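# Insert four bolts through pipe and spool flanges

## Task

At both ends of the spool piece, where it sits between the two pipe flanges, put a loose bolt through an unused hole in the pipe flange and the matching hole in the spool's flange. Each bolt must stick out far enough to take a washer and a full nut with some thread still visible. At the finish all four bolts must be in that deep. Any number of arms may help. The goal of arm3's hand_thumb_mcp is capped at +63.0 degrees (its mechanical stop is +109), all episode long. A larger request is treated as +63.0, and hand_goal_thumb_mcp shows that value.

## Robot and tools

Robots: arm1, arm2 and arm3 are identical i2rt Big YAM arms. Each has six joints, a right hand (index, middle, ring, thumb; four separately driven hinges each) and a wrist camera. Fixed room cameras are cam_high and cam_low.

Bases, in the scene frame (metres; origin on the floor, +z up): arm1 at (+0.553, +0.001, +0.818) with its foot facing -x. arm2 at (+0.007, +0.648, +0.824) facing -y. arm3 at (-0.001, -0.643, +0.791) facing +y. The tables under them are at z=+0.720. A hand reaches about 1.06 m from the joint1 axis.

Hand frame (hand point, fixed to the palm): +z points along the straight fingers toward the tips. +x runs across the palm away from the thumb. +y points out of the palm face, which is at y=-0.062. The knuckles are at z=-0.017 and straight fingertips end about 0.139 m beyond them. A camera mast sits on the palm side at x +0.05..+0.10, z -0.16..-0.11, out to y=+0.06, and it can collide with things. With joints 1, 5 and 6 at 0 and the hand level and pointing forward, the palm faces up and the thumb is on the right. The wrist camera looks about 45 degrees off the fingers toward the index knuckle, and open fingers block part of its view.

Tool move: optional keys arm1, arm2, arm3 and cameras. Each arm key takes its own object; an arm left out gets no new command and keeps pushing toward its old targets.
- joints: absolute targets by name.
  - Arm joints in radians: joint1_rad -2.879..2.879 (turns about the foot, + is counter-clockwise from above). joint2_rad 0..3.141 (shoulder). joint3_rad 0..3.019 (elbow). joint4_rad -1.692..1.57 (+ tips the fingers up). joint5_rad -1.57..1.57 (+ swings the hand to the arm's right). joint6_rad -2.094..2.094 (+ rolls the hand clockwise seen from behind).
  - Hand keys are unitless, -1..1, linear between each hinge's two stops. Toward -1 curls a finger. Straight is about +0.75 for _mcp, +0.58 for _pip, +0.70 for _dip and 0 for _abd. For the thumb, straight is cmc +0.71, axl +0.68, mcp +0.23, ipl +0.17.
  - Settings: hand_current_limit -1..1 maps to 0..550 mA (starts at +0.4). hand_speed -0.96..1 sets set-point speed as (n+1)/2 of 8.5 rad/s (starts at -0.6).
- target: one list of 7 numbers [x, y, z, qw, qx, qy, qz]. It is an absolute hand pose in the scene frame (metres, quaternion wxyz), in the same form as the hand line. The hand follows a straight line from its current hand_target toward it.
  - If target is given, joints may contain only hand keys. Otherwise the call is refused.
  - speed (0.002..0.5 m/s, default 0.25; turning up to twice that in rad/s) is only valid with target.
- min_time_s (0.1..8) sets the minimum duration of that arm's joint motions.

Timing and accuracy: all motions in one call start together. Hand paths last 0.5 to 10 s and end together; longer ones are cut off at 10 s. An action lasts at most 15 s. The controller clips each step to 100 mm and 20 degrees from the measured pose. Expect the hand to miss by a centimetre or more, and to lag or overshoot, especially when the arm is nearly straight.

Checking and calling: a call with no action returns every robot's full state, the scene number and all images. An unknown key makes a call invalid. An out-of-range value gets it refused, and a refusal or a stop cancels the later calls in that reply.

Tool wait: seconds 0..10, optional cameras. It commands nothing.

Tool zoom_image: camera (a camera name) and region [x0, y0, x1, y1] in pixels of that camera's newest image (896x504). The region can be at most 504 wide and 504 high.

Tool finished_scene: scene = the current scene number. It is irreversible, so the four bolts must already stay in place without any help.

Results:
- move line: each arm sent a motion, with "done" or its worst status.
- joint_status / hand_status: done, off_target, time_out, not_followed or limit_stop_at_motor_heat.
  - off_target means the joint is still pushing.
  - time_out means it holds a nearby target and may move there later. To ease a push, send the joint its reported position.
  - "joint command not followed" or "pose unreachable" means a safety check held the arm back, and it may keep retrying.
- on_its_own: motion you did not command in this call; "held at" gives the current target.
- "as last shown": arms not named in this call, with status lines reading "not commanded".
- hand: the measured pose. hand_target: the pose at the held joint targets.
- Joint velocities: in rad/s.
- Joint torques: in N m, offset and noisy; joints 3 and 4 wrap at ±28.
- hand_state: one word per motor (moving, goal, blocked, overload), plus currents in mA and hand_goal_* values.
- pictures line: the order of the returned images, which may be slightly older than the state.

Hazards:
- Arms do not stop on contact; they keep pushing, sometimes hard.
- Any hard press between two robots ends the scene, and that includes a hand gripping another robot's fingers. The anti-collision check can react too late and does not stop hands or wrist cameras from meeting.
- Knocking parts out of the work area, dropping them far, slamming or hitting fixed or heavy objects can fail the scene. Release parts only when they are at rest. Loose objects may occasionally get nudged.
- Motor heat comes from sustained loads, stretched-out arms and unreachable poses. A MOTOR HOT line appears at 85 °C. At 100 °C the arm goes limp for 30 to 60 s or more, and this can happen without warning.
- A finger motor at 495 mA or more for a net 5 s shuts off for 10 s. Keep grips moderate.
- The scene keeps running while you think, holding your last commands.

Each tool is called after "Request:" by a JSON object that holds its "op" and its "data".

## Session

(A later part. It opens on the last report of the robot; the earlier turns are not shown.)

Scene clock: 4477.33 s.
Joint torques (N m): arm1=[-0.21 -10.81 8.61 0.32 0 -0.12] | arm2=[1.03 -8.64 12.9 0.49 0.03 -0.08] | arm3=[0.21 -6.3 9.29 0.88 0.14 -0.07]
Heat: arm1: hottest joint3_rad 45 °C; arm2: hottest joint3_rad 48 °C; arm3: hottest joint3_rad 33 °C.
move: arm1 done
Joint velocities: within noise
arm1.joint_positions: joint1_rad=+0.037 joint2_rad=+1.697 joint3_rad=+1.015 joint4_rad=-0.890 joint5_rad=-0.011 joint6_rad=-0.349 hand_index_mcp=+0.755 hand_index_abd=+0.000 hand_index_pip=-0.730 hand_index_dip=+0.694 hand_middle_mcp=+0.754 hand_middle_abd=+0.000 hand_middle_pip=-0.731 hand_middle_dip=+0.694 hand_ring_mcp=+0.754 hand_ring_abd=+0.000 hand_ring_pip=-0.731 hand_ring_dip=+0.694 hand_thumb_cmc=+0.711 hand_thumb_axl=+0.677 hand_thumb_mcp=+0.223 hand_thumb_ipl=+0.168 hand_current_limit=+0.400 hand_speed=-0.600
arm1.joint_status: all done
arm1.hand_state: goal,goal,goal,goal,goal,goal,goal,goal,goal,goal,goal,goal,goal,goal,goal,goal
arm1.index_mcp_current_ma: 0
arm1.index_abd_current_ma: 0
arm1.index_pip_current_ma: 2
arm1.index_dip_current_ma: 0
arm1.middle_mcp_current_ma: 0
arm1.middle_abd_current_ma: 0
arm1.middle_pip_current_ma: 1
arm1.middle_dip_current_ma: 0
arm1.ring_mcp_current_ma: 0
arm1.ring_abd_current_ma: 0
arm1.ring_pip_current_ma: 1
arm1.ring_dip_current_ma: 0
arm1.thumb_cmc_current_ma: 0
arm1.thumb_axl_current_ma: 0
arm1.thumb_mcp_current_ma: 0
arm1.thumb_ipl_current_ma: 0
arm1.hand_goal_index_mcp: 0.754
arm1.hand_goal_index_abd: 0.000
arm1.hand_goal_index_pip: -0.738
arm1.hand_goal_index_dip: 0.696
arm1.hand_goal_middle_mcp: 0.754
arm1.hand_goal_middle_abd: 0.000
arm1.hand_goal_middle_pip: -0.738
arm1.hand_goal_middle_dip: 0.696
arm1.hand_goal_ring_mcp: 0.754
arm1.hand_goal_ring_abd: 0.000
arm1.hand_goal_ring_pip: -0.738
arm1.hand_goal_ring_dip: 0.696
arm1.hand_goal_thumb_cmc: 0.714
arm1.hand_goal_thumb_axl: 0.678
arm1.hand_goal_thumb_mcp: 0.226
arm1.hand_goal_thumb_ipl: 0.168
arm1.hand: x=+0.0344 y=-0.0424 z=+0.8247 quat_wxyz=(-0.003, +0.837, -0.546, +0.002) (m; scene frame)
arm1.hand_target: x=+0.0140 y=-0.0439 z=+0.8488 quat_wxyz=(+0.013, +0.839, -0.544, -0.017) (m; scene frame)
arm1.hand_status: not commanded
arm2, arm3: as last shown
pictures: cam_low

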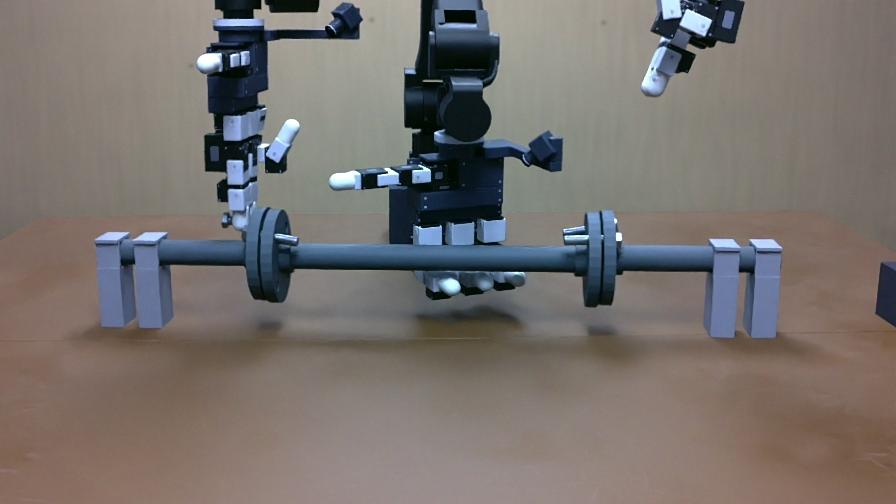

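Request:
{"op": "move", "data": {"arm1": {"joints": {"joint2_rad": 1.677}, "min_time_s": 1.0}, "cameras": ["cam_low"]}}

Request:
{"op": "zoom_image", "data": {"camera": "cam_low", "region": [400, 200, 540, 320]}}

Scene clock: 4483.33 s.
Joint torques (N m): arm1=[-0.21 -10.81 8.64 0.34 0 -0.12] | arm2=[1.03 -8.7 12.9 0.49 0.03 -0.07] | arm3=[0.26 -6.36 9.29 0.87 0.14 -0.07]
Heat: arm1: hottest joint3_rad 45 °C; arm2: hottest joint3_rad 48 °C; arm3: hottest joint3_rad 33 °C.
move: arm1 done
Joint velocities: within noise
arm1.joint_positions: joint1_rad=+0.037 joint2_rad=+1.694 joint3_rad=+1.015 joint4_rad=-0.890 joint5_rad=-0.011 joint6_rad=-0.349 hand_index_mcp=+0.755 hand_index_abd=+0.000 hand_index_pip=-0.730 hand_index_dip=+0.694 hand_middle_mcp=+0.754 hand_middle_abd=+0.000 hand_middle_pip=-0.731 hand_middle_dip=+0.694 hand_ring_mcp=+0.754 hand_ring_abd=+0.000 hand_ring_pip=-0.731 hand_ring_dip=+0.694 hand_thumb_cmc=+0.711 hand_thumb_axl=+0.677 hand_thumb_mcp=+0.223 hand_thumb_ipl=+0.168 hand_current_limit=+0.400 hand_speed=-0.600
arm1.joint_status: all done
arm1.hand_state: goal,goal,goal,goal,goal,goal,goal,goal,goal,goal,goal,goal,goal,goal,goal,goal
arm1.index_mcp_current_ma: 0
arm1.index_abd_current_ma: 0
arm1.index_pip_current_ma: 2
arm1.index_dip_current_ma: 0
arm1.middle_mcp_current_ma: 0
arm1.middle_abd_current_ma: 0
arm1.middle_pip_current_ma: 1
arm1.middle_dip_current_ma: 0
arm1.ring_mcp_current_ma: 0
arm1.ring_abd_current_ma: 0
arm1.ring_pip_current_ma: 1
arm1.ring_dip_current_ma: 0
arm1.thumb_cmc_current_ma: 0
arm1.thumb_axl_current_ma: 0
arm1.thumb_mcp_current_ma: 0
arm1.thumb_ipl_current_ma: 0
arm1.hand_goal_index_mcp: 0.754
arm1.hand_goal_index_abd: 0.000
arm1.hand_goal_index_pip: -0.738
arm1.hand_goal_index_dip: 0.696
arm1.hand_goal_middle_mcp: 0.754
arm1.hand_goal_middle_abd: 0.000
arm1.hand_goal_middle_pip: -0.738
arm1.hand_goal_middle_dip: 0.696
arm1.hand_goal_ring_mcp: 0.754
arm1.hand_goal_ring_abd: 0.000
arm1.hand_goal_ring_pip: -0.738
arm1.hand_goal_ring_dip: 0.696
arm1.hand_goal_thumb_cmc: 0.714
arm1.hand_goal_thumb_axl: 0.678
arm1.hand_goal_thumb_mcp: 0.226
arm1.hand_goal_thumb_ipl: 0.168
arm1.hand: x=+0.0340 y=-0.0425 z=+0.8264 quat_wxyz=(-0.002, +0.837, -0.546, +0.001) (m; scene frame)
arm1.hand_target: x=+0.0136 y=-0.0439 z=+0.8511 quat_wxyz=(+0.014, +0.839, -0.544, -0.019) (m; scene frame)
arm1.hand_status: not commanded
arm2, arm3: as last shown
pictures: cam_low

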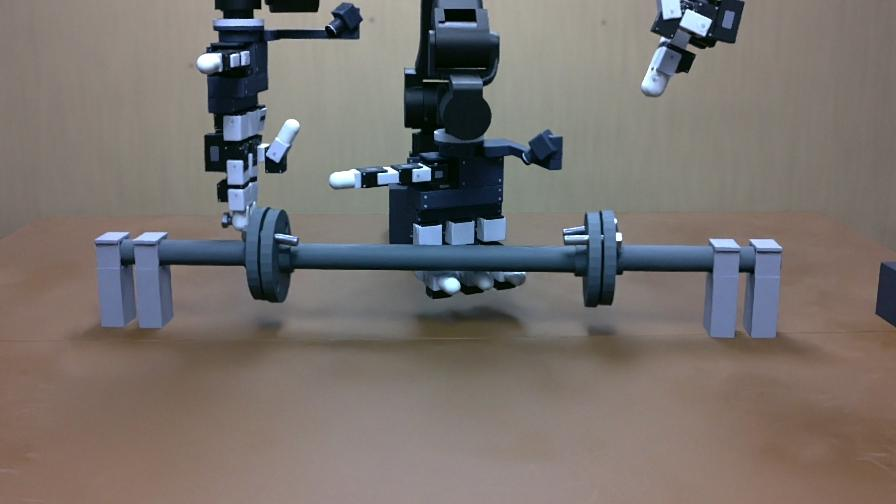

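Scaled by 3.600.

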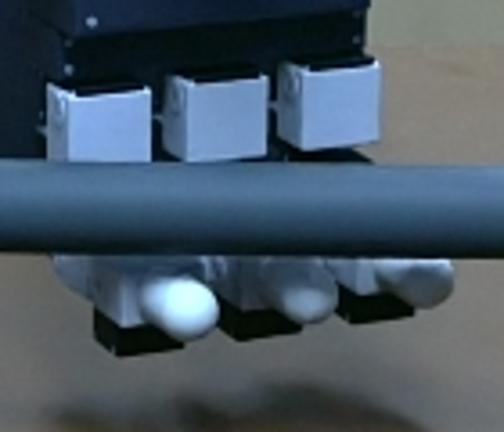

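Request:
{"op": "move", "data": {"arm1": {"joints": {"joint2_rad": 1.670}, "min_time_s": 1.0}, "cameras": ["cam_low"]}}

Request:
{"op": "zoom_image", "data": {"camera": "cam_low", "region": [400, 200, 540, 320]}}

Scene clock: 4490.70 s.
Joint torques (N m): arm1=[-0.21 -10.75 8.69 0.34 0 -0.12] | arm2=[1.03 -8.64 12.9 0.5 0.03 -0.07] | arm3=[0.26 -6.36 9.28 0.88 0.14 -0.07]
Heat: arm1: hottest joint3_rad 45 °C; arm2: hottest joint3_rad 48 °C; arm3: hottest joint3_rad 33 °C.
move: arm1 done
Joint velocities: within noise
arm1.joint_positions: joint1_rad=+0.037 joint2_rad=+1.686 joint3_rad=+1.015 joint4_rad=-0.890 joint5_rad=-0.011 joint6_rad=-0.349 hand_index_mcp=+0.755 hand_index_abd=+0.000 hand_index_pip=-0.730 hand_index_dip=+0.694 hand_middle_mcp=+0.754 hand_middle_abd=+0.000 hand_middle_pip=-0.731 hand_middle_dip=+0.694 hand_ring_mcp=+0.754 hand_ring_abd=+0.000 hand_ring_pip=-0.731 hand_ring_dip=+0.694 hand_thumb_cmc=+0.711 hand_thumb_axl=+0.677 hand_thumb_mcp=+0.223 hand_thumb_ipl=+0.168 hand_current_limit=+0.400 hand_speed=-0.600
arm1.joint_status: all done
arm1.hand_state: goal,goal,goal,goal,goal,goal,goal,goal,goal,goal,goal,goal,goal,goal,goal,goal
arm1.index_mcp_current_ma: 0
arm1.index_abd_current_ma: 0
arm1.index_pip_current_ma: 2
arm1.index_dip_current_ma: 0
arm1.middle_mcp_current_ma: 0
arm1.middle_abd_current_ma: 0
arm1.middle_pip_current_ma: 1
arm1.middle_dip_current_ma: 0
arm1.ring_mcp_current_ma: 0
arm1.ring_abd_current_ma: 0
arm1.ring_pip_current_ma: 1
arm1.ring_dip_current_ma: 0
arm1.thumb_cmc_current_ma: 0
arm1.thumb_axl_current_ma: 0
arm1.thumb_mcp_current_ma: 0
arm1.thumb_ipl_current_ma: 0
arm1.hand_goal_index_mcp: 0.754
arm1.hand_goal_index_abd: 0.000
arm1.hand_goal_index_pip: -0.738
arm1.hand_goal_index_dip: 0.696
arm1.hand_goal_middle_mcp: 0.754
arm1.hand_goal_middle_abd: 0.000
arm1.hand_goal_middle_pip: -0.738
arm1.hand_goal_middle_dip: 0.696
arm1.hand_goal_ring_mcp: 0.754
arm1.hand_goal_ring_abd: 0.000
arm1.hand_goal_ring_pip: -0.738
arm1.hand_goal_ring_dip: 0.696
arm1.hand_goal_thumb_cmc: 0.714
arm1.hand_goal_thumb_axl: 0.678
arm1.hand_goal_thumb_mcp: 0.226
arm1.hand_goal_thumb_ipl: 0.168
arm1.hand: x=+0.0331 y=-0.0426 z=+0.8302 quat_wxyz=(+0.000, +0.837, -0.546, -0.002) (m; scene frame)
arm1.hand_target: x=+0.0129 y=-0.0440 z=+0.8550 quat_wxyz=(+0.016, +0.839, -0.544, -0.022) (m; scene frame)
arm1.hand_status: not commanded
arm2, arm3: as last shown
pictures: cam_low

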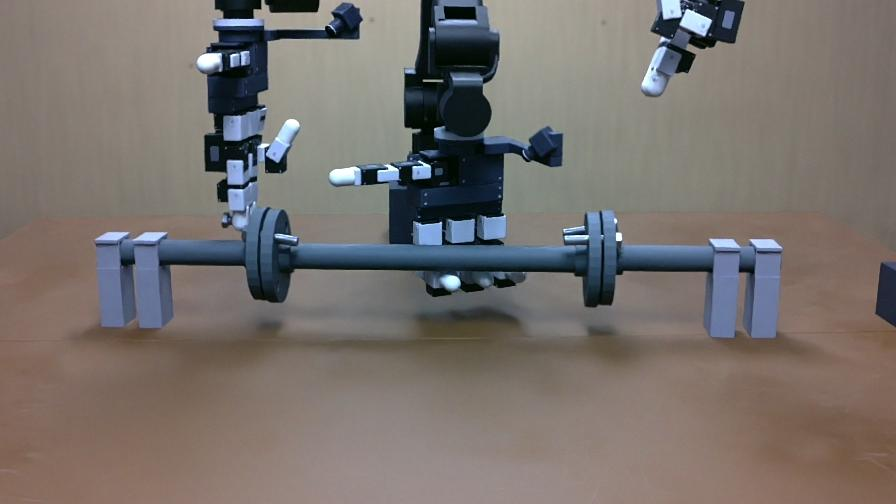

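Scaled by 3.600.

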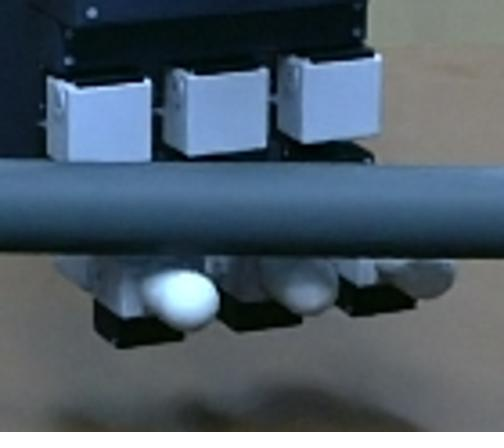

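Request:
{"op": "move", "data": {"arm1": {"joints": {"joint2_rad": 1.665}, "min_time_s": 1.0}, "cameras": ["cam_low"]}}

Request:
{"op": "zoom_image", "data": {"camera": "cam_low", "region": [400, 200, 540, 320]}}

Scene clock: 4498.73 s.
Joint torques (N m): arm1=[-0.26 -10.75 8.72 0.35 0 -0.13] | arm2=[1.03 -8.7 12.9 0.49 0.03 -0.07] | arm3=[0.21 -6.36 9.29 0.9 0.14 -0.07]
Heat: arm1: hottest joint3_rad 46 °C; arm2: hottest joint3_rad 48 °C; arm3: hottest joint3_rad 33 °C.
move: arm1 done
Joint velocities: within noise
arm1.joint_positions: joint1_rad=+0.037 joint2_rad=+1.681 joint3_rad=+1.015 joint4_rad=-0.890 joint5_rad=-0.011 joint6_rad=-0.349 hand_index_mcp=+0.755 hand_index_abd=+0.000 hand_index_pip=-0.730 hand_index_dip=+0.694 hand_middle_mcp=+0.754 hand_middle_abd=+0.000 hand_middle_pip=-0.731 hand_middle_dip=+0.694 hand_ring_mcp=+0.754 hand_ring_abd=+0.000 hand_ring_pip=-0.731 hand_ring_dip=+0.694 hand_thumb_cmc=+0.711 hand_thumb_axl=+0.677 hand_thumb_mcp=+0.223 hand_thumb_ipl=+0.168 hand_current_limit=+0.400 hand_speed=-0.600
arm1.joint_status: all done
arm1.hand_state: goal,goal,goal,goal,goal,goal,goal,goal,goal,goal,goal,goal,goal,goal,goal,goal
arm1.index_mcp_current_ma: 0
arm1.index_abd_current_ma: 0
arm1.index_pip_current_ma: 2
arm1.index_dip_current_ma: 0
arm1.middle_mcp_current_ma: 0
arm1.middle_abd_current_ma: 0
arm1.middle_pip_current_ma: 1
arm1.middle_dip_current_ma: 0
arm1.ring_mcp_current_ma: 0
arm1.ring_abd_current_ma: 0
arm1.ring_pip_current_ma: 1
arm1.ring_dip_current_ma: 0
arm1.thumb_cmc_current_ma: 0
arm1.thumb_axl_current_ma: 0
arm1.thumb_mcp_current_ma: 0
arm1.thumb_ipl_current_ma: 0
arm1.hand_goal_index_mcp: 0.754
arm1.hand_goal_index_abd: 0.000
arm1.hand_goal_index_pip: -0.738
arm1.hand_goal_index_dip: 0.696
arm1.hand_goal_middle_mcp: 0.754
arm1.hand_goal_middle_abd: 0.000
arm1.hand_goal_middle_pip: -0.738
arm1.hand_goal_middle_dip: 0.696
arm1.hand_goal_ring_mcp: 0.754
arm1.hand_goal_ring_abd: 0.000
arm1.hand_goal_ring_pip: -0.738
arm1.hand_goal_ring_dip: 0.696
arm1.hand_goal_thumb_cmc: 0.714
arm1.hand_goal_thumb_axl: 0.678
arm1.hand_goal_thumb_mcp: 0.226
arm1.hand_goal_thumb_ipl: 0.168
arm1.hand: x=+0.0325 y=-0.0427 z=+0.8325 quat_wxyz=(+0.002, +0.838, -0.546, -0.004) (m; scene frame)
arm1.hand_target: x=+0.0124 y=-0.0441 z=+0.8574 quat_wxyz=(+0.018, +0.839, -0.543, -0.024) (m; scene frame)
arm1.hand_status: not commanded
arm2.joint_positions: joint1_rad=+0.308 joint2_rad=+1.511 joint3_rad=+1.166 joint4_rad=-1.246 joint5_rad=-0.006 joint6_rad=+0.387 hand_index_mcp=+0.759 hand_index_abd=-0.075 hand_index_pip=+0.579 hand_index_dip=+0.698 hand_middle_mcp=+0.762 hand_middle_abd=+0.080 hand_middle_pip=+0.581 hand_middle_dip=+0.698 hand_ring_mcp=+0.900 hand_ring_abd=+0.000 hand_ring_pip=-0.893 hand_ring_dip=-0.148 hand_thumb_cmc=+0.714 hand_thumb_axl=+0.677 hand_thumb_mcp=+0.223 hand_thumb_ipl=+0.168 hand_current_limit=+0.400 hand_speed=-0.850
arm2.joint_status: not commanded
arm2.hand_state: goal,blocked,goal,goal,goal,blocked,goal,goal,goal,goal,goal,goal,goal,goal,goal,goal
arm2.index_mcp_current_ma: 12
arm2.index_abd_current_ma: 385
arm2.index_pip_current_ma: 6
arm2.index_dip_current_ma: 3
arm2.middle_mcp_current_ma: 20
arm2.middle_abd_current_ma: -385
arm2.middle_pip_current_ma: 9
arm2.middle_dip_current_ma: 3
arm2.ring_mcp_current_ma: 0
arm2.ring_abd_current_ma: 0
arm2.ring_pip_current_ma: 14
arm2.ring_dip_current_ma: 4
arm2.thumb_cmc_current_ma: 0
arm2.thumb_axl_current_ma: -1
arm2.thumb_mcp_current_ma: -6
arm2.thumb_ipl_current_ma: 0
arm2.hand_goal_index_mcp: 0.754
arm2.hand_goal_index_abd: -0.220
arm2.hand_goal_index_pip: 0.576
arm2.hand_goal_index_dip: 0.696
arm2.hand_goal_middle_mcp: 0.754
arm2.hand_goal_middle_abd: 0.220
arm2.hand_goal_middle_pip: 0.576
arm2.hand_goal_middle_dip: 0.696
arm2.hand_goal_ring_mcp: 0.900
arm2.hand_goal_ring_abd: 0.000
arm2.hand_goal_ring_pip: -0.900
arm2.hand_goal_ring_dip: -0.150
arm2.hand_goal_thumb_cmc: 0.714
arm2.hand_goal_thumb_axl: 0.678
arm2.hand_goal_thumb_mcp: 0.226
arm2.hand_goal_thumb_ipl: 0.168
arm2.hand: x=+0.0929 y=+0.1620 z=+0.9615 quat_wxyz=(-0.006, +0.999, -0.054, -0.001) (m; scene frame)
arm2.hand_target: x=+0.0950 y=+0.1421 z=+0.9776 quat_wxyz=(+0.011, +0.999, -0.050, +0.004) (m; scene frame)
arm2.hand_status: not commanded
arm3: as last shown
pictures: cam_low

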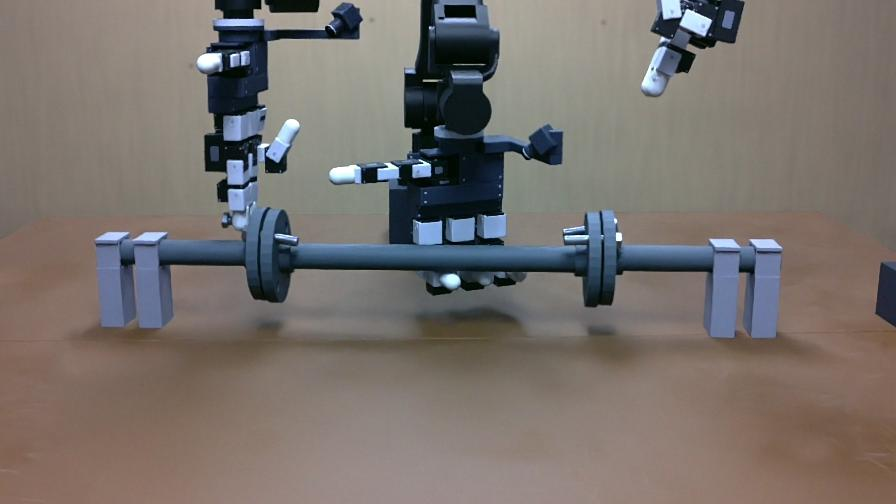

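Scaled by 3.600.

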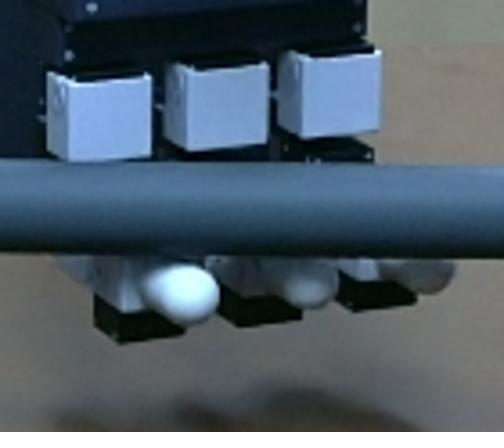

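Request:
{"op": "move", "data": {"arm1": {"joints": {"joint2_rad": 1.659}, "min_time_s": 1.0}, "cameras": ["cam_low"]}}

Request:
{"op": "zoom_image", "data": {"camera": "cam_low", "region": [400, 200, 540, 320]}}

Request:
{"op": "zoom_image", "data": {"camera": "cam_low", "region": [210, 205, 310, 255]}}

Scene clock: 4506.47 s.
Joint torques (N m): arm1=[-0.21 -10.87 8.75 0.36 0 -0.12] | arm2=[0.97 -8.7 12.9 0.49 0.04 -0.07] | arm3=[0.26 -6.3 9.28 0.88 0.14 -0.07]
Heat: arm1: hottest joint3_rad 46 °C; arm2: hottest joint3_rad 48 °C; arm3: hottest joint3_rad 33 °C.
move: arm1 done
Joint velocities: within noise
arm1.joint_positions: joint1_rad=+0.037 joint2_rad=+1.677 joint3_rad=+1.015 joint4_rad=-0.890 joint5_rad=-0.011 joint6_rad=-0.349 hand_index_mcp=+0.755 hand_index_abd=+0.000 hand_index_pip=-0.730 hand_index_dip=+0.695 hand_middle_mcp=+0.754 hand_middle_abd=+0.000 hand_middle_pip=-0.731 hand_middle_dip=+0.694 hand_ring_mcp=+0.754 hand_ring_abd=+0.000 hand_ring_pip=-0.731 hand_ring_dip=+0.694 hand_thumb_cmc=+0.711 hand_thumb_axl=+0.677 hand_thumb_mcp=+0.223 hand_thumb_ipl=+0.168 hand_current_limit=+0.400 hand_speed=-0.600
arm1.joint_status: all done
arm1.hand_state: goal,goal,goal,goal,goal,goal,goal,goal,goal,goal,goal,goal,goal,goal,goal,goal
arm1.index_mcp_current_ma: 0
arm1.index_abd_current_ma: 0
arm1.index_pip_current_ma: 2
arm1.index_dip_current_ma: 0
arm1.middle_mcp_current_ma: 0
arm1.middle_abd_current_ma: 0
arm1.middle_pip_current_ma: 1
arm1.middle_dip_current_ma: 0
arm1.ring_mcp_current_ma: 0
arm1.ring_abd_current_ma: 0
arm1.ring_pip_current_ma: 1
arm1.ring_dip_current_ma: 0
arm1.thumb_cmc_current_ma: 0
arm1.thumb_axl_current_ma: 0
arm1.thumb_mcp_current_ma: 0
arm1.thumb_ipl_current_ma: 0
arm1.hand_goal_index_mcp: 0.754
arm1.hand_goal_index_abd: 0.000
arm1.hand_goal_index_pip: -0.738
arm1.hand_goal_index_dip: 0.696
arm1.hand_goal_middle_mcp: 0.754
arm1.hand_goal_middle_abd: 0.000
arm1.hand_goal_middle_pip: -0.738
arm1.hand_goal_middle_dip: 0.696
arm1.hand_goal_ring_mcp: 0.754
arm1.hand_goal_ring_abd: 0.000
arm1.hand_goal_ring_pip: -0.738
arm1.hand_goal_ring_dip: 0.696
arm1.hand_goal_thumb_cmc: 0.714
arm1.hand_goal_thumb_axl: 0.678
arm1.hand_goal_thumb_mcp: 0.226
arm1.hand_goal_thumb_ipl: 0.168
arm1.hand: x=+0.0320 y=-0.0427 z=+0.8346 quat_wxyz=(+0.003, +0.838, -0.546, -0.005) (m; scene frame)
arm1.hand_target: x=+0.0119 y=-0.0442 z=+0.8605 quat_wxyz=(+0.020, +0.839, -0.543, -0.026) (m; scene frame)
arm1.hand_status: not commanded
arm2, arm3: as last shown
pictures: cam_low

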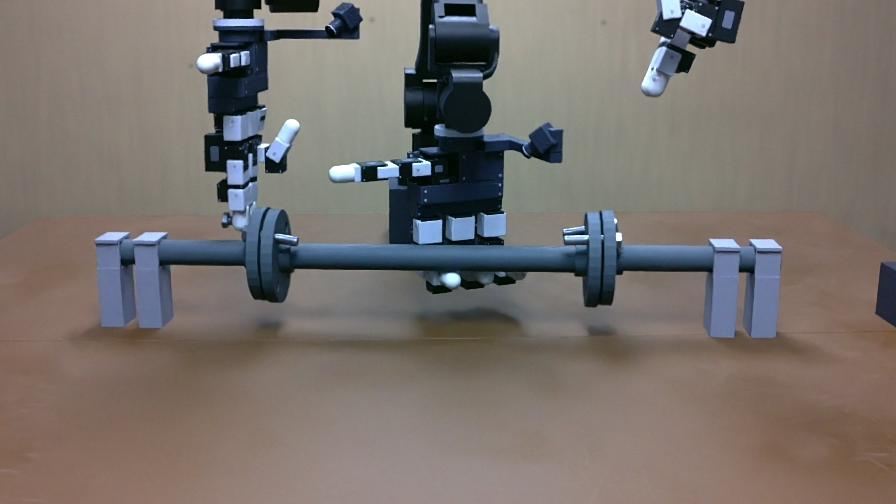

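Scaled by 3.600.

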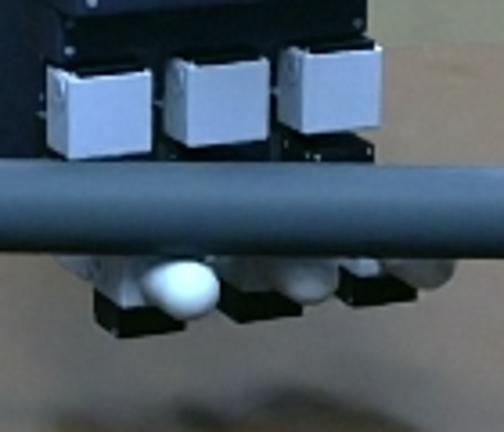

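Scaled by 5.040.

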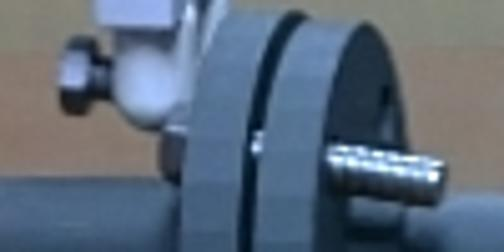

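Request:
{"op": "move", "data": {"arm1": {"joints": {"joint2_rad": 1.655}, "min_time_s": 1.0}, "cameras": ["cam_low"]}}

Request:
{"op": "zoom_image", "data": {"camera": "cam_low", "region": [400, 200, 540, 320]}}

Request:
{"op": "zoom_image", "data": {"camera": "cam_low", "region": [210, 205, 310, 255]}}

Scene clock: 4513.63 s.
Joint torques (N m): arm1=[-0.21 -11.05 8.76 0.38 -0.01 -0.13] | arm2=[1.03 -8.7 12.9 0.5 0.03 -0.07] | arm3=[0.21 -6.36 9.29 0.88 0.14 -0.07]
Heat: arm1: hottest joint3_rad 46 °C; arm2: hottest joint3_rad 48 °C; arm3: hottest joint3_rad 33 °C.
move: arm1 done
Joint velocities: within noise
arm1.joint_positions: joint1_rad=+0.037 joint2_rad=+1.676 joint3_rad=+1.015 joint4_rad=-0.890 joint5_rad=-0.011 joint6_rad=-0.349 hand_index_mcp=+0.759 hand_index_abd=+0.000 hand_index_pip=-0.729 hand_index_dip=+0.698 hand_middle_mcp=+0.754 hand_middle_abd=+0.000 hand_middle_pip=-0.731 hand_middle_dip=+0.694 hand_ring_mcp=+0.754 hand_ring_abd=+0.000 hand_ring_pip=-0.731 hand_ring_dip=+0.694 hand_thumb_cmc=+0.711 hand_thumb_axl=+0.677 hand_thumb_mcp=+0.223 hand_thumb_ipl=+0.168 hand_current_limit=+0.400 hand_speed=-0.600
arm1.joint_status: all done
arm1.hand_state: goal,goal,goal,goal,goal,goal,goal,goal,goal,goal,goal,goal,goal,goal,goal,goal
arm1.index_mcp_current_ma: 1
arm1.index_abd_current_ma: 0
arm1.index_pip_current_ma: 2
arm1.index_dip_current_ma: 0
arm1.middle_mcp_current_ma: 0
arm1.middle_abd_current_ma: 0
arm1.middle_pip_current_ma: 1
arm1.middle_dip_current_ma: 0
arm1.ring_mcp_current_ma: 0
arm1.ring_abd_current_ma: 0
arm1.ring_pip_current_ma: 1
arm1.ring_dip_current_ma: 0
arm1.thumb_cmc_current_ma: 0
arm1.thumb_axl_current_ma: 0
arm1.thumb_mcp_current_ma: 0
arm1.thumb_ipl_current_ma: 0
arm1.hand_goal_index_mcp: 0.754
arm1.hand_goal_index_abd: 0.000
arm1.hand_goal_index_pip: -0.738
arm1.hand_goal_index_dip: 0.696
arm1.hand_goal_middle_mcp: 0.754
arm1.hand_goal_middle_abd: 0.000
arm1.hand_goal_middle_pip: -0.738
arm1.hand_goal_middle_dip: 0.696
arm1.hand_goal_ring_mcp: 0.754
arm1.hand_goal_ring_abd: 0.000
arm1.hand_goal_ring_pip: -0.738
arm1.hand_goal_ring_dip: 0.696
arm1.hand_goal_thumb_cmc: 0.714
arm1.hand_goal_thumb_axl: 0.678
arm1.hand_goal_thumb_mcp: 0.226
arm1.hand_goal_thumb_ipl: 0.168
arm1.hand: x=+0.0319 y=-0.0427 z=+0.8353 quat_wxyz=(+0.003, +0.838, -0.546, -0.006) (m; scene frame)
arm1.hand_target: x=+0.0115 y=-0.0442 z=+0.8626 quat_wxyz=(+0.021, +0.839, -0.543, -0.028) (m; scene frame)
arm1.hand_status: not commanded
arm2, arm3: as last shown
pictures: cam_low

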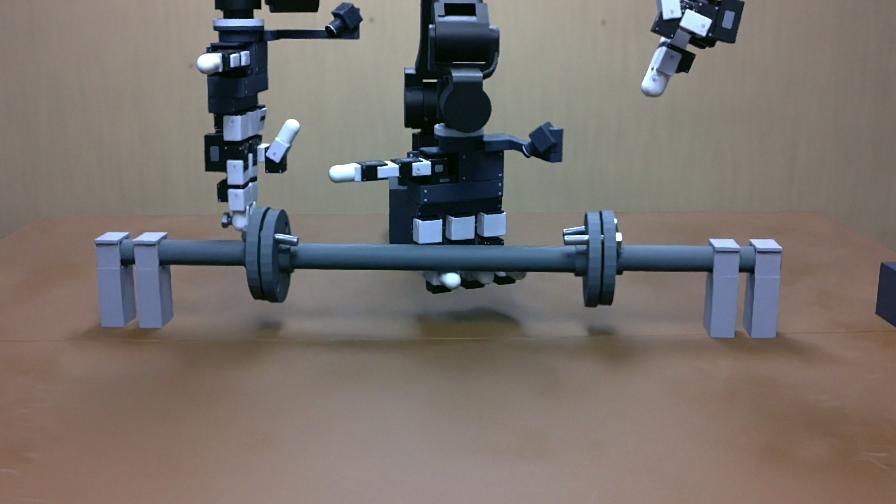

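Scaled by 3.600.

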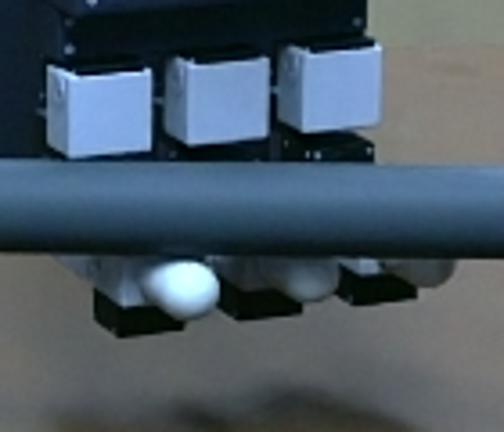

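Scaled by 5.040.

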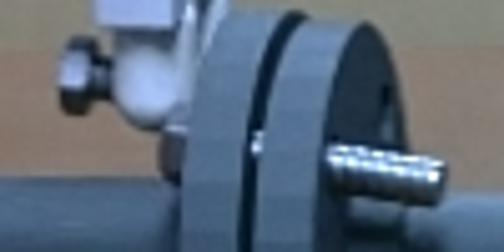

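Request:
{"op": "move", "data": {"arm1": {"joints": {"joint2_rad": 1.648}, "min_time_s": 1.0}}}

Request:
{"op": "move", "data": {"arm1": {"joints": {"joint2_rad": 1.642}, "min_time_s": 1.0}, "cameras": ["cam_low", "arm1_cam_wrist"]}}

Request:
{"op": "zoom_image", "data": {"camera": "cam_low", "region": [210, 205, 310, 255]}}

Scene clock: 4520.40 s.
Joint torques (N m): arm1=[-0.26 -11.28 8.77 0.4 0 -0.12] | arm2=[1.03 -8.7 12.9 0.49 0.03 -0.07] | arm3=[0.26 -6.36 9.26 0.9 0.14 -0.07]
Heat: arm1: hottest joint3_rad 46 °C; arm2: hottest joint3_rad 48 °C; arm3: hottest joint3_rad 33 °C.
move: arm1 done
Joint velocities: within noise
arm1.joint_positions: joint1_rad=+0.037 joint2_rad=+1.672 joint3_rad=+1.015 joint4_rad=-0.891 joint5_rad=-0.011 joint6_rad=-0.349 hand_index_mcp=+0.765 hand_index_abd=+0.000 hand_index_pip=-0.721 hand_index_dip=+0.701 hand_middle_mcp=+0.754 hand_middle_abd=+0.000 hand_middle_pip=-0.731 hand_middle_dip=+0.694 hand_ring_mcp=+0.754 hand_ring_abd=+0.000 hand_ring_pip=-0.731 hand_ring_dip=+0.694 hand_thumb_cmc=+0.711 hand_thumb_axl=+0.677 hand_thumb_mcp=+0.223 hand_thumb_ipl=+0.168 hand_current_limit=+0.400 hand_speed=-0.600
arm1.joint_status: all done
arm1.hand_state: goal,goal,goal,goal,goal,goal,goal,goal,goal,goal,goal,goal,goal,goal,goal,goal
arm1.index_mcp_current_ma: 3
arm1.index_abd_current_ma: 0
arm1.index_pip_current_ma: 7
arm1.index_dip_current_ma: 1
arm1.middle_mcp_current_ma: 0
arm1.middle_abd_current_ma: 0
arm1.middle_pip_current_ma: 1
arm1.middle_dip_current_ma: 0
arm1.ring_mcp_current_ma: 0
arm1.ring_abd_current_ma: 0
arm1.ring_pip_current_ma: 1
arm1.ring_dip_current_ma: 0
arm1.thumb_cmc_current_ma: 0
arm1.thumb_axl_current_ma: 0
arm1.thumb_mcp_current_ma: 0
arm1.thumb_ipl_current_ma: 0
arm1.hand_goal_index_mcp: 0.754
arm1.hand_goal_index_abd: 0.000
arm1.hand_goal_index_pip: -0.738
arm1.hand_goal_index_dip: 0.696
arm1.hand_goal_middle_mcp: 0.754
arm1.hand_goal_middle_abd: 0.000
arm1.hand_goal_middle_pip: -0.738
arm1.hand_goal_middle_dip: 0.696
arm1.hand_goal_ring_mcp: 0.754
arm1.hand_goal_ring_abd: 0.000
arm1.hand_goal_ring_pip: -0.738
arm1.hand_goal_ring_dip: 0.696
arm1.hand_goal_thumb_cmc: 0.714
arm1.hand_goal_thumb_axl: 0.678
arm1.hand_goal_thumb_mcp: 0.226
arm1.hand_goal_thumb_ipl: 0.168
arm1.hand: x=+0.0317 y=-0.0428 z=+0.8370 quat_wxyz=(+0.004, +0.838, -0.546, -0.007) (m; scene frame)
arm1.hand_target: x=+0.0110 y=-0.0443 z=+0.8663 quat_wxyz=(+0.023, +0.839, -0.543, -0.031) (m; scene frame)
arm1.hand_status: not commanded
arm2: as last shown
arm3.joint_positions: joint1_rad=+0.043 joint2_rad=+1.012 joint3_rad=+1.206 joint4_rad=-1.338 joint5_rad=+0.000 joint6_rad=+0.151 hand_index_mcp=+0.753 hand_index_abd=-0.076 hand_index_pip=+0.577 hand_index_dip=+0.699 hand_middle_mcp=+0.759 hand_middle_abd=+0.116 hand_middle_pip=+0.580 hand_middle_dip=+0.699 hand_ring_mcp=+0.900 hand_ring_abd=+0.001 hand_ring_pip=-0.894 hand_ring_dip=-0.147 hand_thumb_cmc=+0.715 hand_thumb_axl=+0.677 hand_thumb_mcp=+0.223 hand_thumb_ipl=+0.168 hand_current_limit=+0.400 hand_speed=-0.850
arm3.joint_status: not commanded
arm3.hand_state: goal,blocked,goal,goal,goal,blocked,goal,goal,goal,goal,goal,goal,goal,goal,goal,goal
arm3.index_mcp_current_ma: 0
arm3.index_abd_current_ma: 59
arm3.index_pip_current_ma: 0
arm3.index_dip_current_ma: 0
arm3.middle_mcp_current_ma: 1
arm3.middle_abd_current_ma: -10
arm3.middle_pip_current_ma: 0
arm3.middle_dip_current_ma: 0
arm3.ring_mcp_current_ma: 0
arm3.ring_abd_current_ma: 0
arm3.ring_pip_current_ma: 1
arm3.ring_dip_current_ma: 0
arm3.thumb_cmc_current_ma: 0
arm3.thumb_axl_current_ma: 0
arm3.thumb_mcp_current_ma: 0
arm3.thumb_ipl_current_ma: 0
arm3.hand_goal_index_mcp: 0.754
arm3.hand_goal_index_abd: -0.140
arm3.hand_goal_index_pip: 0.576
arm3.hand_goal_index_dip: 0.696
arm3.hand_goal_middle_mcp: 0.754
arm3.hand_goal_middle_abd: 0.140
arm3.hand_goal_middle_pip: 0.576
arm3.hand_goal_middle_dip: 0.696
arm3.hand_goal_ring_mcp: 0.900
arm3.hand_goal_ring_abd: 0.000
arm3.hand_goal_ring_pip: -0.900
arm3.hand_goal_ring_dip: -0.150
arm3.hand_goal_thumb_cmc: 0.714
arm3.hand_goal_thumb_axl: 0.678
arm3.hand_goal_thumb_mcp: 0.226
arm3.hand_goal_thumb_ipl: 0.168
arm3.hand: x=+0.0132 y=-0.2130 z=+1.1616 quat_wxyz=(-0.023, +0.048, +0.976, +0.212) (m; scene frame)
arm3.hand_target: x=+0.0126 y=-0.2179 z=+1.1620 quat_wxyz=(-0.022, +0.049, +0.976, +0.211) (m; scene frame)
arm3.hand_status: not commanded
pictures: none

Scene clock: 4521.70 s.
Joint torques (N m): arm1=[-0.21 -11.58 8.77 0.4 0.01 -0.12] | arm2=[1.03 -8.7 12.9 0.49 0.03 -0.07] | arm3=[0.26 -6.3 9.28 0.88 0.14 -0.07]
Heat: arm1: hottest joint3_rad 46 °C; arm2: hottest joint3_rad 48 °C; arm3: hottest joint3_rad 33 °C.
move: arm1 done
Joint velocities: within noise
arm1.joint_positions: joint1_rad=+0.037 joint2_rad=+1.669 joint3_rad=+1.015 joint4_rad=-0.891 joint5_rad=-0.011 joint6_rad=-0.349 hand_index_mcp=+0.770 hand_index_abd=+0.000 hand_index_pip=-0.715 hand_index_dip=+0.704 hand_middle_mcp=+0.754 hand_middle_abd=+0.000 hand_middle_pip=-0.731 hand_middle_dip=+0.694 hand_ring_mcp=+0.754 hand_ring_abd=+0.000 hand_ring_pip=-0.731 hand_ring_dip=+0.694 hand_thumb_cmc=+0.711 hand_thumb_axl=+0.677 hand_thumb_mcp=+0.223 hand_thumb_ipl=+0.168 hand_current_limit=+0.400 hand_speed=-0.600
arm1.joint_status: all done
arm1.hand_state: goal,goal,blocked,goal,goal,goal,goal,goal,goal,goal,goal,goal,goal,goal,goal,goal
arm1.index_mcp_current_ma: 7
arm1.index_abd_current_ma: 0
arm1.index_pip_current_ma: 12
arm1.index_dip_current_ma: 2
arm1.middle_mcp_current_ma: 0
arm1.middle_abd_current_ma: 0
arm1.middle_pip_current_ma: 1
arm1.middle_dip_current_ma: 0
arm1.ring_mcp_current_ma: 0
arm1.ring_abd_current_ma: 0
arm1.ring_pip_current_ma: 1
arm1.ring_dip_current_ma: 0
arm1.thumb_cmc_current_ma: 0
arm1.thumb_axl_current_ma: 0
arm1.thumb_mcp_current_ma: 0
arm1.thumb_ipl_current_ma: 0
arm1.hand_goal_index_mcp: 0.754
arm1.hand_goal_index_abd: 0.000
arm1.hand_goal_index_pip: -0.738
arm1.hand_goal_index_dip: 0.696
arm1.hand_goal_middle_mcp: 0.754
arm1.hand_goal_middle_abd: 0.000
arm1.hand_goal_middle_pip: -0.738
arm1.hand_goal_middle_dip: 0.696
arm1.hand_goal_ring_mcp: 0.754
arm1.hand_goal_ring_abd: 0.000
arm1.hand_goal_ring_pip: -0.738
arm1.hand_goal_ring_dip: 0.696
arm1.hand_goal_thumb_cmc: 0.714
arm1.hand_goal_thumb_axl: 0.678
arm1.hand_goal_thumb_mcp: 0.226
arm1.hand_goal_thumb_ipl: 0.168
arm1.hand: x=+0.0314 y=-0.0428 z=+0.8383 quat_wxyz=(+0.005, +0.838, -0.546, -0.008) (m; scene frame)
arm1.hand_target: x=+0.0105 y=-0.0443 z=+0.8694 quat_wxyz=(+0.025, +0.839, -0.543, -0.033) (m; scene frame)
arm1.hand_status: not commanded
arm2, arm3: as last shown
pictures: arm1_cam_wrist, cam_low

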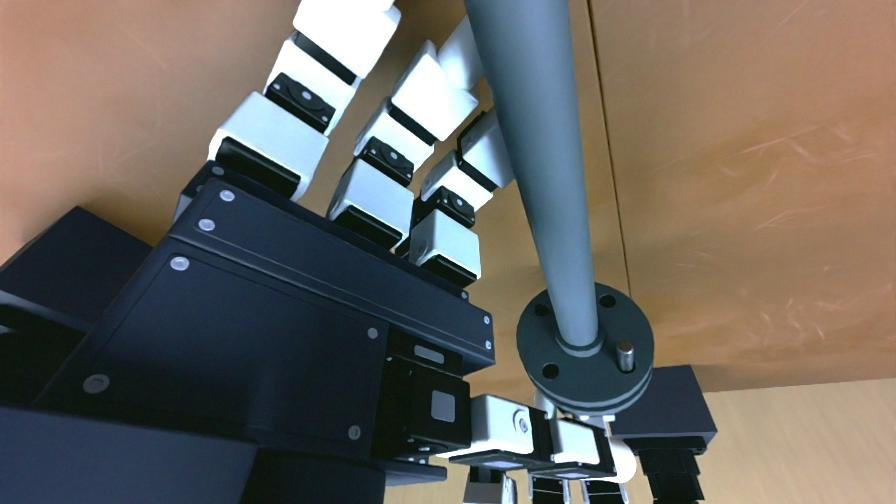

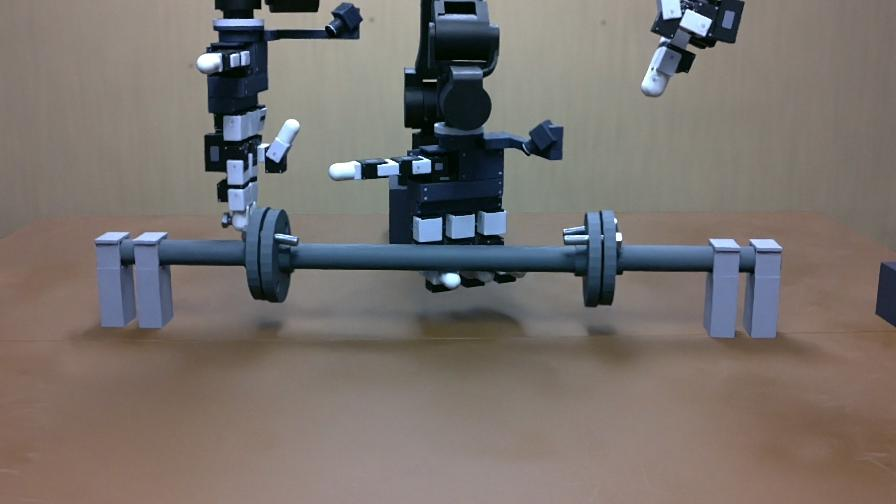

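Scaled by 5.040.

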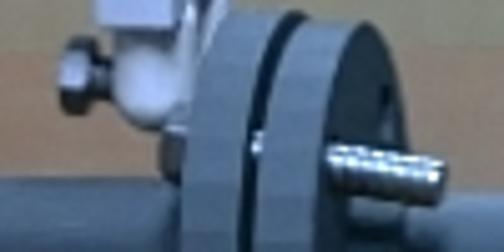

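Request:
{"op": "move", "data": {"arm1": {"joints": {"joint2_rad": 1.630}, "min_time_s": 1.0}}}

Request:
{"op": "move", "data": {"arm1": {"joints": {"joint2_rad": 1.618}, "min_time_s": 1.0}, "cameras": ["cam_low", "arm1_cam_wrist"]}}

Request:
{"op": "zoom_image", "data": {"camera": "cam_low", "region": [210, 205, 310, 255]}}

Scene clock: 4529.43 s.
Joint torques (N m): arm1=[-0.21 -11.99 8.79 0.47 0.02 -0.12] | arm2=[1.03 -8.64 12.9 0.49 0.03 -0.07] | arm3=[0.32 -6.3 9.29 0.9 0.14 -0.07]
Heat: arm1: hottest joint3_rad 46 °C; arm2: hottest joint3_rad 48 °C; arm3: hottest joint3_rad 33 °C.
move: arm1 done
Joint velocities: within noise
arm1.joint_positions: joint1_rad=+0.037 joint2_rad=+1.665 joint3_rad=+1.015 joint4_rad=-0.892 joint5_rad=-0.011 joint6_rad=-0.349 hand_index_mcp=+0.775 hand_index_abd=+0.000 hand_index_pip=-0.706 hand_index_dip=+0.708 hand_middle_mcp=+0.759 hand_middle_abd=+0.000 hand_middle_pip=-0.730 hand_middle_dip=+0.698 hand_ring_mcp=+0.754 hand_ring_abd=+0.000 hand_ring_pip=-0.731 hand_ring_dip=+0.694 hand_thumb_cmc=+0.711 hand_thumb_axl=+0.677 hand_thumb_mcp=+0.223 hand_thumb_ipl=+0.168 hand_current_limit=+0.400 hand_speed=-0.600
arm1.joint_status: all done
arm1.hand_state: blocked,goal,blocked,goal,goal,goal,goal,goal,goal,goal,goal,goal,goal,goal,goal,goal
arm1.index_mcp_current_ma: 12
arm1.index_abd_current_ma: 0
arm1.index_pip_current_ma: 22
arm1.index_dip_current_ma: 4
arm1.middle_mcp_current_ma: 1
arm1.middle_abd_current_ma: 0
arm1.middle_pip_current_ma: 2
arm1.middle_dip_current_ma: 0
arm1.ring_mcp_current_ma: 0
arm1.ring_abd_current_ma: 0
arm1.ring_pip_current_ma: 1
arm1.ring_dip_current_ma: 0
arm1.thumb_cmc_current_ma: 0
arm1.thumb_axl_current_ma: 0
arm1.thumb_mcp_current_ma: 0
arm1.thumb_ipl_current_ma: 0
arm1.hand_goal_index_mcp: 0.754
arm1.hand_goal_index_abd: 0.000
arm1.hand_goal_index_pip: -0.738
arm1.hand_goal_index_dip: 0.696
arm1.hand_goal_middle_mcp: 0.754
arm1.hand_goal_middle_abd: 0.000
arm1.hand_goal_middle_pip: -0.738
arm1.hand_goal_middle_dip: 0.696
arm1.hand_goal_ring_mcp: 0.754
arm1.hand_goal_ring_abd: 0.000
arm1.hand_goal_ring_pip: -0.738
arm1.hand_goal_ring_dip: 0.696
arm1.hand_goal_thumb_cmc: 0.714
arm1.hand_goal_thumb_axl: 0.678
arm1.hand_goal_thumb_mcp: 0.226
arm1.hand_goal_thumb_ipl: 0.168
arm1.hand: x=+0.0312 y=-0.0429 z=+0.8403 quat_wxyz=(+0.006, +0.838, -0.546, -0.009) (m; scene frame)
arm1.hand_target: x=+0.0096 y=-0.0444 z=+0.8757 quat_wxyz=(+0.028, +0.838, -0.543, -0.038) (m; scene frame)
arm1.hand_status: not commanded
arm2, arm3: as last shown
arm2.index_mcp_current_ma: 11
pictures: none

Scene clock: 4530.70 s.
Joint torques (N m): arm1=[-0.21 -12.4 8.81 0.61 0.04 -0.11] | arm2=[1.03 -8.76 12.72 0.5 0.04 -0.07] | arm3=[0.26 -6.36 9.29 0.9 0.14 -0.07]
Heat: arm1: hottest joint3_rad 46 °C; arm2: hottest joint3_rad 48 °C; arm3: hottest joint3_rad 33 °C.
move: arm1 done
Joint velocities: within noise
arm1.joint_positions: joint1_rad=+0.037 joint2_rad=+1.660 joint3_rad=+1.015 joint4_rad=-0.897 joint5_rad=-0.012 joint6_rad=-0.350 hand_index_mcp=+0.781 hand_index_abd=+0.000 hand_index_pip=-0.699 hand_index_dip=+0.711 hand_middle_mcp=+0.764 hand_middle_abd=+0.000 hand_middle_pip=-0.726 hand_middle_dip=+0.700 hand_ring_mcp=+0.754 hand_ring_abd=+0.000 hand_ring_pip=-0.731 hand_ring_dip=+0.694 hand_thumb_cmc=+0.711 hand_thumb_axl=+0.677 hand_thumb_mcp=+0.223 hand_thumb_ipl=+0.168 hand_current_limit=+0.400 hand_speed=-0.600
arm1.joint_status: all done
arm1.hand_state: blocked,goal,blocked,goal,goal,goal,goal,goal,goal,goal,goal,goal,goal,goal,goal,goal
arm1.index_mcp_current_ma: 19
arm1.index_abd_current_ma: 0
arm1.index_pip_current_ma: 31
arm1.index_dip_current_ma: 6
arm1.middle_mcp_current_ma: 3
arm1.middle_abd_current_ma: 0
arm1.middle_pip_current_ma: 4
arm1.middle_dip_current_ma: 1
arm1.ring_mcp_current_ma: 0
arm1.ring_abd_current_ma: 0
arm1.ring_pip_current_ma: 1
arm1.ring_dip_current_ma: 0
arm1.thumb_cmc_current_ma: 0
arm1.thumb_axl_current_ma: 0
arm1.thumb_mcp_current_ma: 0
arm1.thumb_ipl_current_ma: 0
arm1.hand_goal_index_mcp: 0.754
arm1.hand_goal_index_abd: 0.000
arm1.hand_goal_index_pip: -0.738
arm1.hand_goal_index_dip: 0.696
arm1.hand_goal_middle_mcp: 0.754
arm1.hand_goal_middle_abd: 0.000
arm1.hand_goal_middle_pip: -0.738
arm1.hand_goal_middle_dip: 0.696
arm1.hand_goal_ring_mcp: 0.754
arm1.hand_goal_ring_abd: 0.000
arm1.hand_goal_ring_pip: -0.738
arm1.hand_goal_ring_dip: 0.696
arm1.hand_goal_thumb_cmc: 0.714
arm1.hand_goal_thumb_axl: 0.678
arm1.hand_goal_thumb_mcp: 0.226
arm1.hand_goal_thumb_ipl: 0.168
arm1.hand: x=+0.0317 y=-0.0431 z=+0.8426 quat_wxyz=(+0.007, +0.838, -0.546, -0.010) (m; scene frame)
arm1.hand_target: x=+0.0088 y=-0.0446 z=+0.8818 quat_wxyz=(+0.032, +0.838, -0.543, -0.043) (m; scene frame)
arm1.hand_status: not commanded
arm2, arm3: as last shown
arm2.joint_positions: joint1_rad=+0.308 joint2_rad=+1.511 joint3_rad=+1.167 joint4_rad=-1.246 joint5_rad=-0.006 joint6_rad=+0.387 hand_index_mcp=+0.756 hand_index_abd=-0.075 hand_index_pip=+0.579 hand_index_dip=+0.698 hand_middle_mcp=+0.760 hand_middle_abd=+0.080 hand_middle_pip=+0.581 hand_middle_dip=+0.698 hand_ring_mcp=+0.900 hand_ring_abd=+0.000 hand_ring_pip=-0.893 hand_ring_dip=-0.148 hand_thumb_cmc=+0.714 hand_thumb_axl=+0.677 hand_thumb_mcp=+0.223 hand_thumb_ipl=+0.168 hand_current_limit=+0.400 hand_speed=-0.850
arm2.index_mcp_current_ma: 4
arm2.index_pip_current_ma: 5
arm2.middle_mcp_current_ma: 12
arm2.hand: x=+0.0930 y=+0.1613 z=+0.9619 quat_wxyz=(-0.006, +0.999, -0.054, -0.001) (m; scene frame)
arm2.hand_target: x=+0.0949 y=+0.1422 z=+0.9774 quat_wxyz=(+0.011, +0.999, -0.050, +0.004) (m; scene frame)
pictures: arm1_cam_wrist, cam_low

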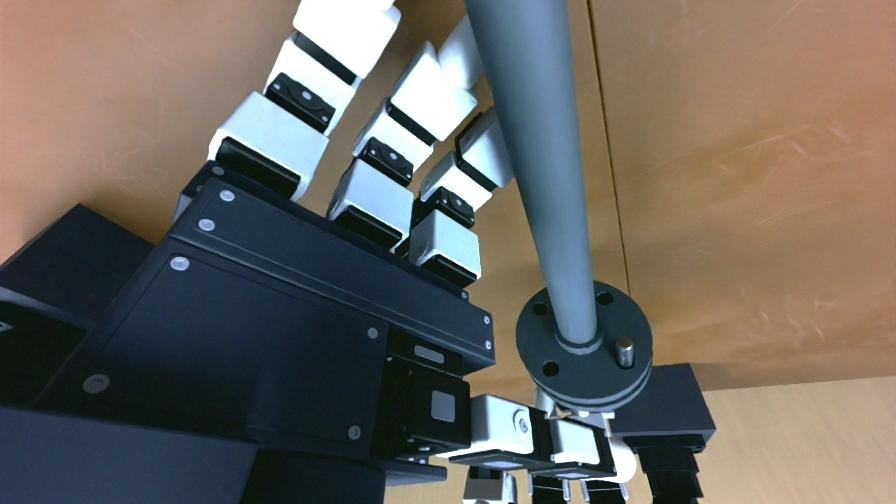

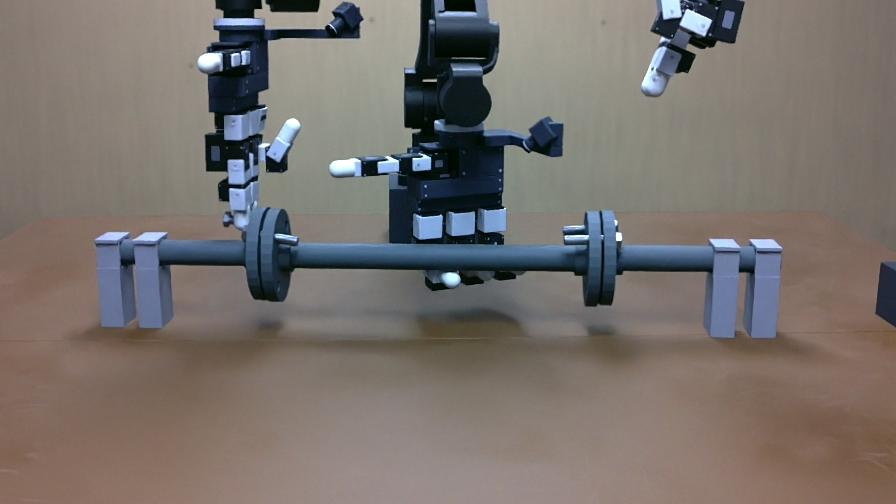

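Scaled by 5.040.

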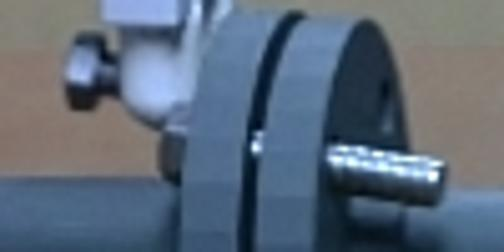

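Request:
{"op": "move", "data": {"arm2": {"joints": {"joint2_rad": 1.533, "joint3_rad": 1.227, "joint1_rad": 0.297}, "min_time_s": 1.0}, "cameras": ["cam_low", "arm1_cam_wrist"]}}

Request:
{"op": "zoom_image", "data": {"camera": "cam_low", "region": [210, 205, 310, 255]}}

Request:
{"op": "zoom_image", "data": {"camera": "arm1_cam_wrist", "region": [530, 355, 570, 385]}}

Scene clock: 4541.97 s.
Joint torques (N m): arm1=[-0.21 -12.45 8.83 0.62 0.04 -0.11] | arm2=[1.03 -8.88 12.77 0.5 0.04 -0.07] | arm3=[0.26 -6.36 9.29 0.88 0.14 -0.07]
Heat: arm1: hottest joint3_rad 46 °C; arm2: hottest joint3_rad 48 °C; arm3: hottest joint3_rad 33 °C.
move: arm2 done
Joint velocities: within noise
arm1, arm3: as last shown
arm2.joint_positions: joint1_rad=+0.306 joint2_rad=+1.519 joint3_rad=+1.175 joint4_rad=-1.246 joint5_rad=-0.006 joint6_rad=+0.387 hand_index_mcp=+0.756 hand_index_abd=-0.075 hand_index_pip=+0.579 hand_index_dip=+0.698 hand_middle_mcp=+0.759 hand_middle_abd=+0.080 hand_middle_pip=+0.581 hand_middle_dip=+0.698 hand_ring_mcp=+0.900 hand_ring_abd=+0.000 hand_ring_pip=-0.893 hand_ring_dip=-0.148 hand_thumb_cmc=+0.714 hand_thumb_axl=+0.677 hand_thumb_mcp=+0.223 hand_thumb_ipl=+0.168 hand_current_limit=+0.400 hand_speed=-0.850
arm2.joint_status: all done
arm2.hand_state: goal,blocked,goal,goal,goal,blocked,goal,goal,goal,goal,goal,goal,goal,goal,goal,goal
arm2.index_mcp_current_ma: 3
arm2.index_abd_current_ma: 385
arm2.index_pip_current_ma: 5
arm2.index_dip_current_ma: 3
arm2.middle_mcp_current_ma: 11
arm2.middle_abd_current_ma: -385
arm2.middle_pip_current_ma: 9
arm2.middle_dip_current_ma: 3
arm2.ring_mcp_current_ma: 0
arm2.ring_abd_current_ma: 0
arm2.ring_pip_current_ma: 14
arm2.ring_dip_current_ma: 4
arm2.thumb_cmc_current_ma: 0
arm2.thumb_axl_current_ma: -1
arm2.thumb_mcp_current_ma: -6
arm2.thumb_ipl_current_ma: 0
arm2.hand_goal_index_mcp: 0.754
arm2.hand_goal_index_abd: -0.220
arm2.hand_goal_index_pip: 0.576
arm2.hand_goal_index_dip: 0.696
arm2.hand_goal_middle_mcp: 0.754
arm2.hand_goal_middle_abd: 0.220
arm2.hand_goal_middle_pip: 0.576
arm2.hand_goal_middle_dip: 0.696
arm2.hand_goal_ring_mcp: 0.900
arm2.hand_goal_ring_abd: 0.000
arm2.hand_goal_ring_pip: -0.900
arm2.hand_goal_ring_dip: -0.150
arm2.hand_goal_thumb_cmc: 0.714
arm2.hand_goal_thumb_axl: 0.678
arm2.hand_goal_thumb_mcp: 0.226
arm2.hand_goal_thumb_ipl: 0.168
arm2.hand: x=+0.0930 y=+0.1584 z=+0.9618 quat_wxyz=(-0.006, +0.998, -0.055, -0.001) (m; scene frame)
arm2.hand_target: x=+0.0948 y=+0.1392 z=+0.9774 quat_wxyz=(+0.011, +0.999, -0.051, +0.004) (m; scene frame)
arm2.hand_status: not commanded
pictures: arm1_cam_wrist, cam_low

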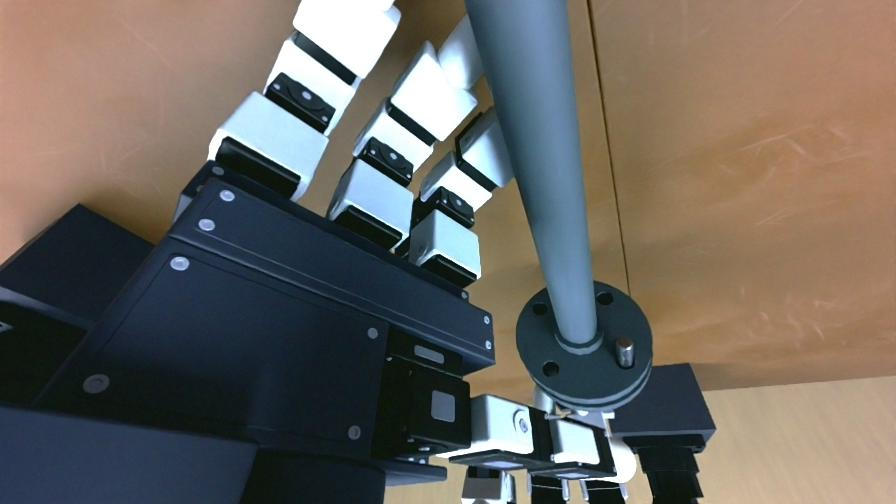

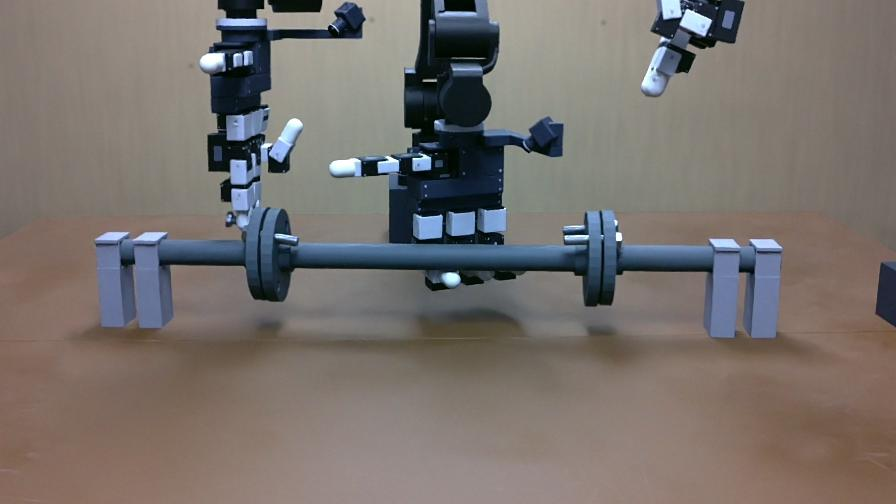

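Scaled by 5.040.

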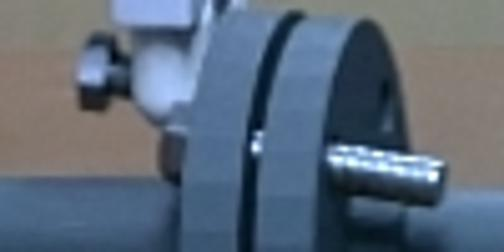

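Scaled by 12.600.

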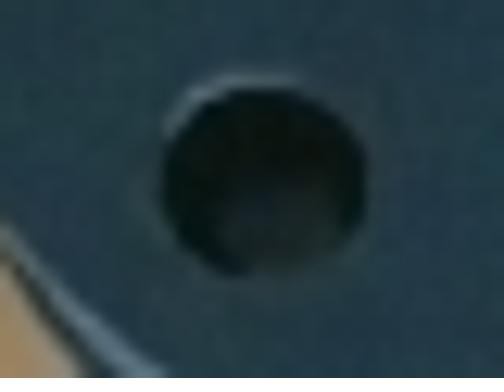

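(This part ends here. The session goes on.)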